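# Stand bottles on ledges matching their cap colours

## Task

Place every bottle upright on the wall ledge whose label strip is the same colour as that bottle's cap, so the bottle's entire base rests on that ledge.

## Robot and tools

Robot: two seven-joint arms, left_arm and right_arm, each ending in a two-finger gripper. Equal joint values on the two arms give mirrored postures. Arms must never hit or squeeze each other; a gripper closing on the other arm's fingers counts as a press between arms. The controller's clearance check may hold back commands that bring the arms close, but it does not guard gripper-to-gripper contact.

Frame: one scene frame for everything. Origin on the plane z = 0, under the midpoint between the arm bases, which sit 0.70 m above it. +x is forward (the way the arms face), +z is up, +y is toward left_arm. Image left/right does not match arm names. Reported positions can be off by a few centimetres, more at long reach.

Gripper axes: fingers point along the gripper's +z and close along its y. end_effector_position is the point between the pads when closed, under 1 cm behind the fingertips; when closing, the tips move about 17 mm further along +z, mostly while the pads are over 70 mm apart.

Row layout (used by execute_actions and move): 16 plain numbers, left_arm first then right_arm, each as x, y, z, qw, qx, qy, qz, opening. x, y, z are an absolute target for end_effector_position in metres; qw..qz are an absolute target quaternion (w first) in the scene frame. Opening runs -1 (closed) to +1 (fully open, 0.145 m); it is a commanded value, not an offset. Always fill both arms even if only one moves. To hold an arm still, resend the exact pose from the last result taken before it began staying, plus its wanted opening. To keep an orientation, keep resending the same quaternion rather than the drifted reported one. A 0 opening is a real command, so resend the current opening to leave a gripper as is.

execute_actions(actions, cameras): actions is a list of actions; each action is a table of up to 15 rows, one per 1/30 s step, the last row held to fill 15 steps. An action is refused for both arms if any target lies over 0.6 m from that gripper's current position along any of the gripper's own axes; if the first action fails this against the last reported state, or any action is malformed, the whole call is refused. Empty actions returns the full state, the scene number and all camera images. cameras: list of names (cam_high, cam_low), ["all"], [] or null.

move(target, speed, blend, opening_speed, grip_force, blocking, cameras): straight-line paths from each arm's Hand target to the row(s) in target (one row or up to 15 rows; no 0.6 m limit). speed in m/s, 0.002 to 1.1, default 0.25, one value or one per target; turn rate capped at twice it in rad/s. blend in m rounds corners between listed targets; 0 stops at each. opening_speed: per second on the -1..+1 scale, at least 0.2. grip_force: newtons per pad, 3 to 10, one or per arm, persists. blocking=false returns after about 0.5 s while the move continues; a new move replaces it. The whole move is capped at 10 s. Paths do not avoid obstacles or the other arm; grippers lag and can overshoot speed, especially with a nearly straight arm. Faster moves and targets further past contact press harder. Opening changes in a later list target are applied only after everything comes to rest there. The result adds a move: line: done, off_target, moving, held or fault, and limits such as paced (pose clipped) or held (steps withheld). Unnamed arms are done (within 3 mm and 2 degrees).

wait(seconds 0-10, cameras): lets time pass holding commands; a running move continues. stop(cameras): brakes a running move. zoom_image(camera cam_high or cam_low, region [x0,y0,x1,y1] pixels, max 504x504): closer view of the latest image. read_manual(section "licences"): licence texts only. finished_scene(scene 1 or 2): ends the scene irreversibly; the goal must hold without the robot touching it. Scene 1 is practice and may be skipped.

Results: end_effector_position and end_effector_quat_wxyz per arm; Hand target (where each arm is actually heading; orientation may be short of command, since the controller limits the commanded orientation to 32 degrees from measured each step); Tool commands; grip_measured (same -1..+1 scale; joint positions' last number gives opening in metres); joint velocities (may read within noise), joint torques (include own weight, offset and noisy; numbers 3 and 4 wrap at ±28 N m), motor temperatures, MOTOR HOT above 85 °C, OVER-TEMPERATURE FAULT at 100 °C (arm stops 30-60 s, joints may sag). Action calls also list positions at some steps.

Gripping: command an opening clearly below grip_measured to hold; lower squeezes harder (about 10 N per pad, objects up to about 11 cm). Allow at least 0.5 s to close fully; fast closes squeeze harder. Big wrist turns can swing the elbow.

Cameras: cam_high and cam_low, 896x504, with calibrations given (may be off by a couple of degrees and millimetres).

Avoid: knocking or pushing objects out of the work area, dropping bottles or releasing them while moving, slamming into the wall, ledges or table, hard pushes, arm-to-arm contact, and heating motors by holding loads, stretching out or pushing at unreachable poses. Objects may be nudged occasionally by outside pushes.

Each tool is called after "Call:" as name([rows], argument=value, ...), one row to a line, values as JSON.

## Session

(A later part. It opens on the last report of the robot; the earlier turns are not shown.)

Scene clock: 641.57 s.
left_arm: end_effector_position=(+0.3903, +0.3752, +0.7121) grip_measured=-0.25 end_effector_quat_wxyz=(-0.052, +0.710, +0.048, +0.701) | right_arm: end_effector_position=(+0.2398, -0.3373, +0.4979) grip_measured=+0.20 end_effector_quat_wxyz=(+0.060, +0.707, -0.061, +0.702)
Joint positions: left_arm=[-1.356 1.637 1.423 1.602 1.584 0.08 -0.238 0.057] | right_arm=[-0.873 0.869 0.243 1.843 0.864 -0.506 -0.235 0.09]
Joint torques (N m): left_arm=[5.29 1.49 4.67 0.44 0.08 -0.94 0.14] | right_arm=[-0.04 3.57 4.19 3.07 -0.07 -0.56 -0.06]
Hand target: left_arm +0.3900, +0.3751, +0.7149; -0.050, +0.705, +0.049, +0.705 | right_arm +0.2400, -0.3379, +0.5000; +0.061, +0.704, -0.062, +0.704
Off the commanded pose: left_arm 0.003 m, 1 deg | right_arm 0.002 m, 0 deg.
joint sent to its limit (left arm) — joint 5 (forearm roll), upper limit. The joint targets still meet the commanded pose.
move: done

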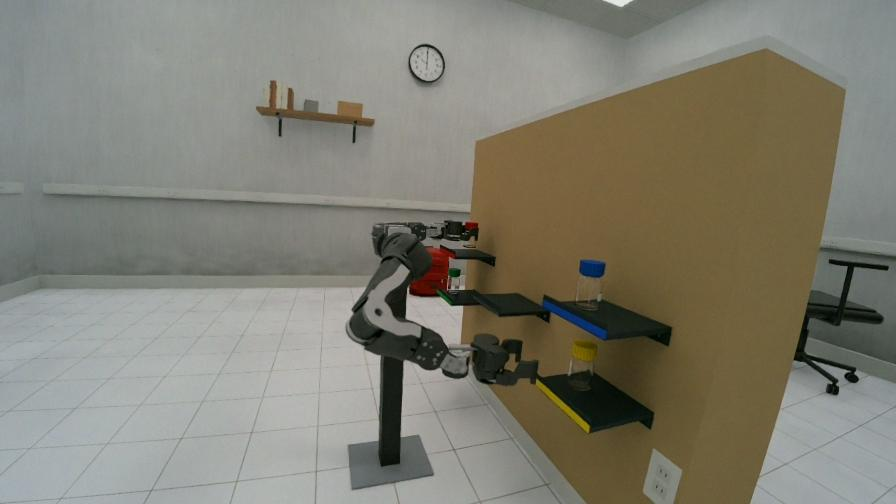

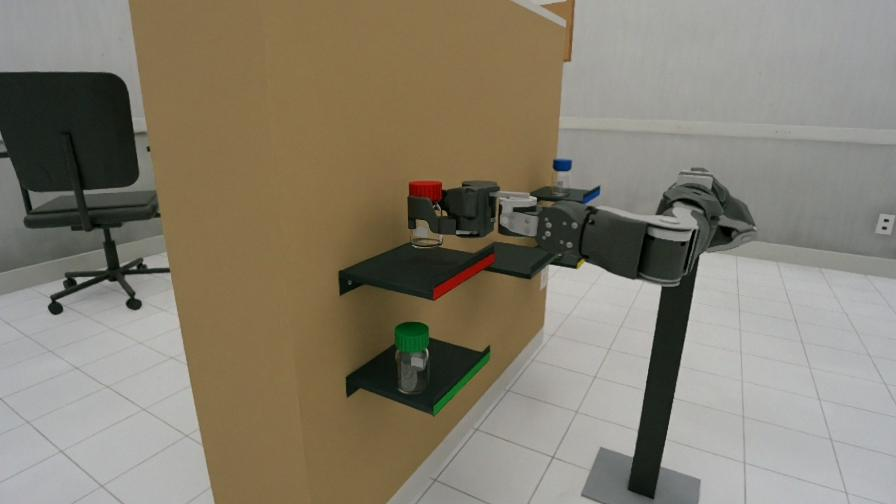

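Call:
move([
  [0.39,0.375,0.693,-0.0493,0.7054,0.0493,0.7054,-1,0.24,-0.338,0.50,0.0616,0.7044,-0.0616,0.7044,0.2],
  [0.39,0.375,0.676,-0.0493,0.7054,0.0493,0.7054,-1,0.24,-0.338,0.50,0.0616,0.7044,-0.0616,0.7044,0.2],
], speed=[0.05,0.02], blend=[0.002,0], cameras=["all"])

Call:
zoom_image(camera="cam_low", region=[330, 160, 530, 300])

Call:
zoom_image(camera="cam_high", region=[420, 200, 540, 310])

Scene clock: 656.93 s.
left_arm: end_effector_position=(+0.3895, +0.3757, +0.6852) grip_measured=-0.25 end_effector_quat_wxyz=(-0.048, +0.693, +0.052, +0.717) | right_arm: end_effector_position=(+0.2398, -0.3373, +0.4979) grip_measured=+0.20 end_effector_quat_wxyz=(+0.060, +0.707, -0.061, +0.702)
Joint positions: left_arm=[-1.402 1.634 1.314 1.605 1.578 -0.124 -0.238 0.057] | right_arm=[-0.873 0.869 0.243 1.843 0.864 -0.506 -0.235 0.09]
Joint torques (N m): left_arm=[4.42 2.1 1.54 -0.08 0.02 -0.07 0.14] | right_arm=[0.09 3.55 4.11 2.99 -0.06 -0.55 -0.03]
Hand target: left_arm +0.3898, +0.3751, +0.6760; -0.049, +0.705, +0.049, +0.705 | right_arm +0.2400, -0.3379, +0.5000; +0.061, +0.704, -0.062, +0.704
Off the commanded pose: left_arm 0.009 m, 2 deg | right_arm 0.002 m, 0 deg.
move: off_target (left_arm)

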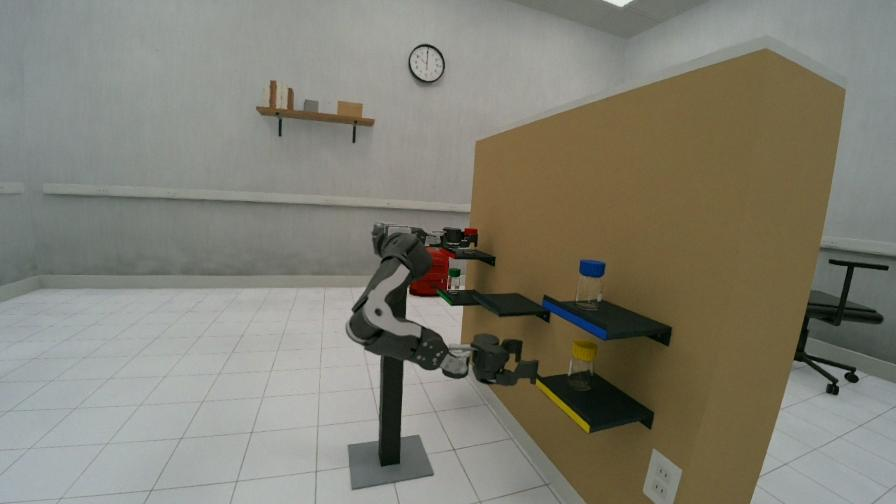

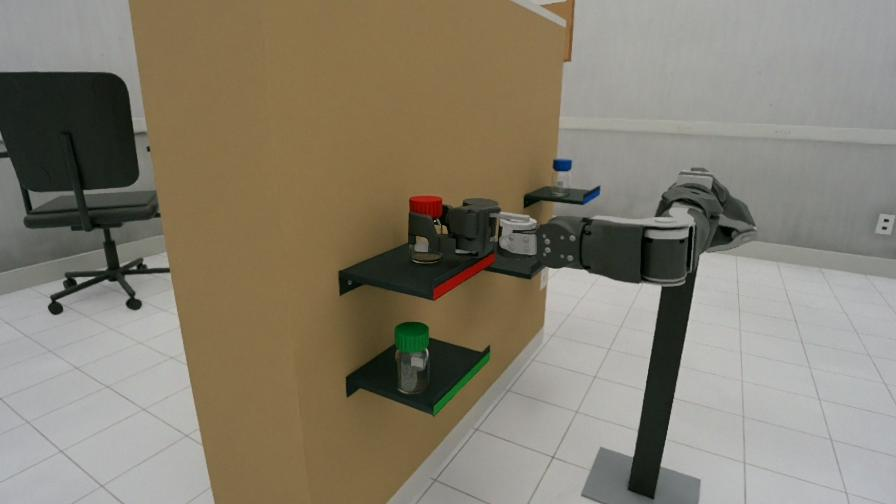

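Scaled by 2.520 from the camera's 896x504 image, which has a finer 1280x720 frame.

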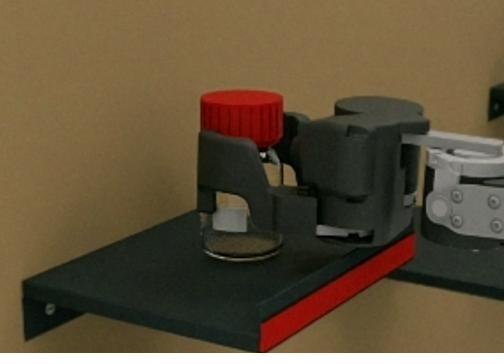

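Scaled by 4.200 from the camera's 896x504 image, which has a finer 1280x720 frame.

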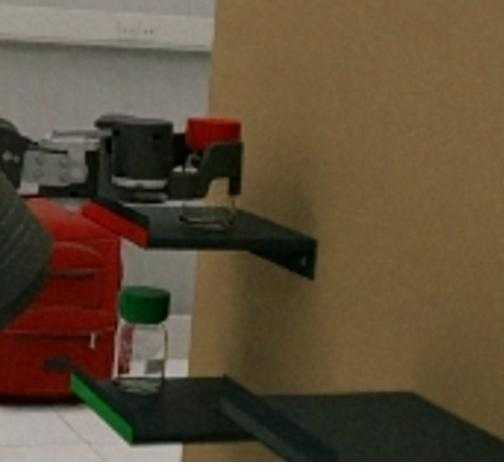

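Contact. Ease, release, and retreat.

Call:
move([
  [0.3895,0.3755,0.683,-0.0493,0.7054,0.0493,0.7054,0.2,0.24,-0.338,0.50,0.0616,0.7044,-0.0616,0.7044,0.2],
  [0.34,0.368,0.69,-0.0493,0.7054,0.0493,0.7054,0.2,0.22,-0.32,0.50,0.0616,0.7044,-0.0616,0.7044,0.2],
  [0.25,0.355,0.70,-0.0493,0.7054,0.0493,0.7054,0.2,0.22,-0.32,0.50,0.0616,0.7044,-0.0616,0.7044,0.2],
], speed=[0.03,0.1,0.12], blend=[0,0.01,0], opening_speed=0.8, cameras=["all"])

Call:
zoom_image(camera="cam_low", region=[330, 130, 630, 420])

Call:
zoom_image(camera="cam_high", region=[420, 200, 680, 440])

Scene clock: 674.10 s.
left_arm: end_effector_position=(+0.2498, +0.3559, +0.7002) grip_measured=+0.20 end_effector_quat_wxyz=(-0.051, +0.704, +0.051, +0.706) | right_arm: end_effector_position=(+0.2199, -0.3189, +0.4981) grip_measured=+0.20 end_effector_quat_wxyz=(+0.059, +0.707, -0.060, +0.702)
Joint positions: left_arm=[-1.361 0.947 1.483 2.192 1.519 0.136 -0.144 0.09] | right_arm=[-0.961 0.79 0.256 1.933 0.772 -0.52 -0.266 0.09]
Joint torques (N m): left_arm=[0.07 1.73 3.18 0.53 0.12 -0.53 0.22] | right_arm=[-0.28 2.57 3.74 3.25 -0.09 -0.51 -0.11]
Hand target: left_arm +0.2500, +0.3551, +0.7000; -0.049, +0.705, +0.049, +0.705 | right_arm +0.2200, -0.3200, +0.5000; +0.062, +0.704, -0.061, +0.704
Off the commanded pose: left_arm 0.001 m, 0 deg | right_arm 0.002 m, 1 deg.
move: done

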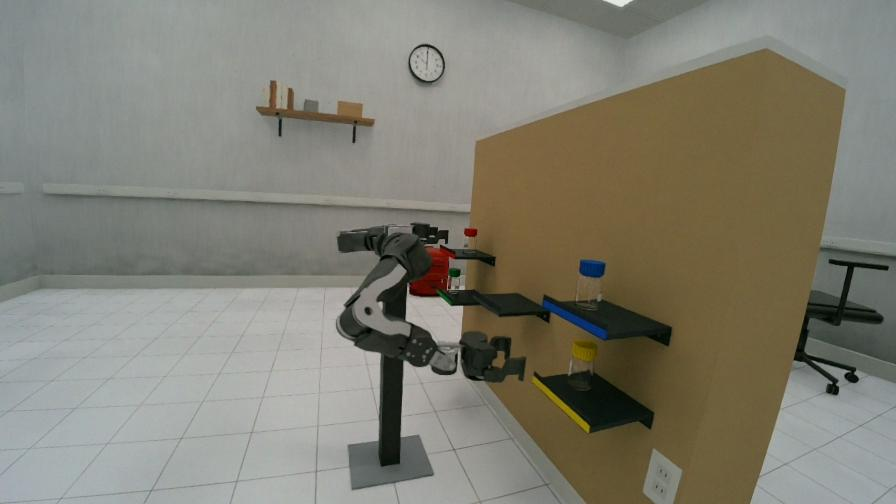

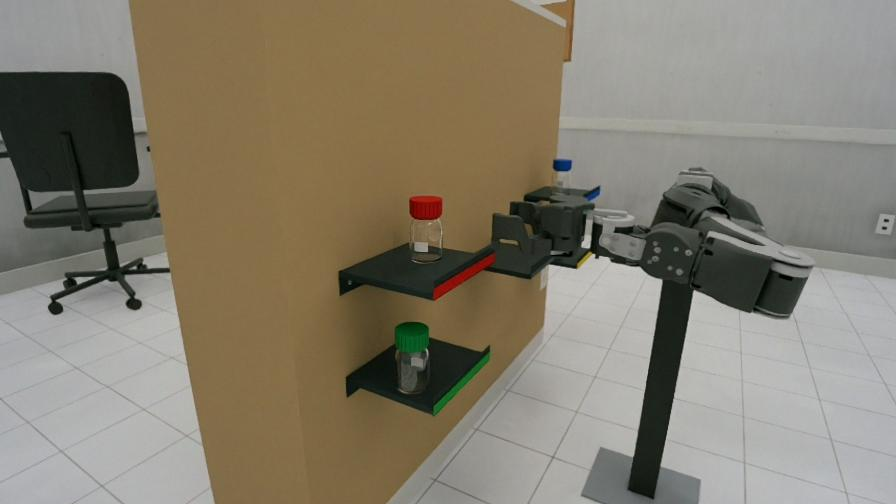

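Scaled by 1.680 from the camera's 896x504 image, which has a finer 1280x720 frame.

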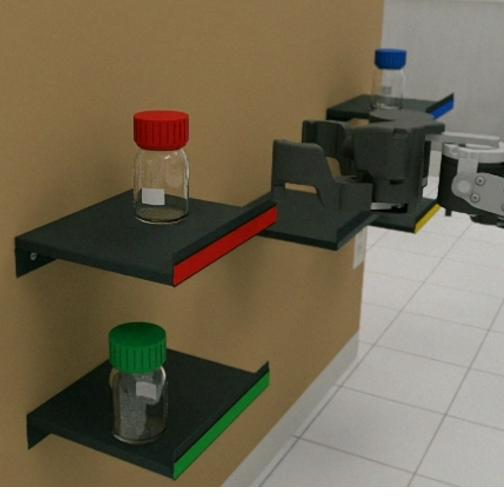

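Scaled by 1.938 from the camera's 896x504 image, which has a finer 1280x720 frame.

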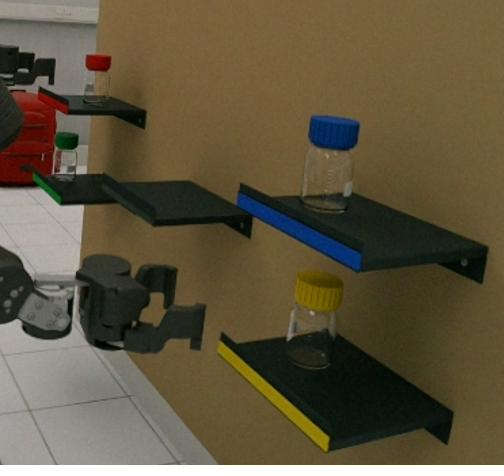

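All four stand on the right ledges.

Call:
finished_scene(scene=2)

The scene is finished: the task was done.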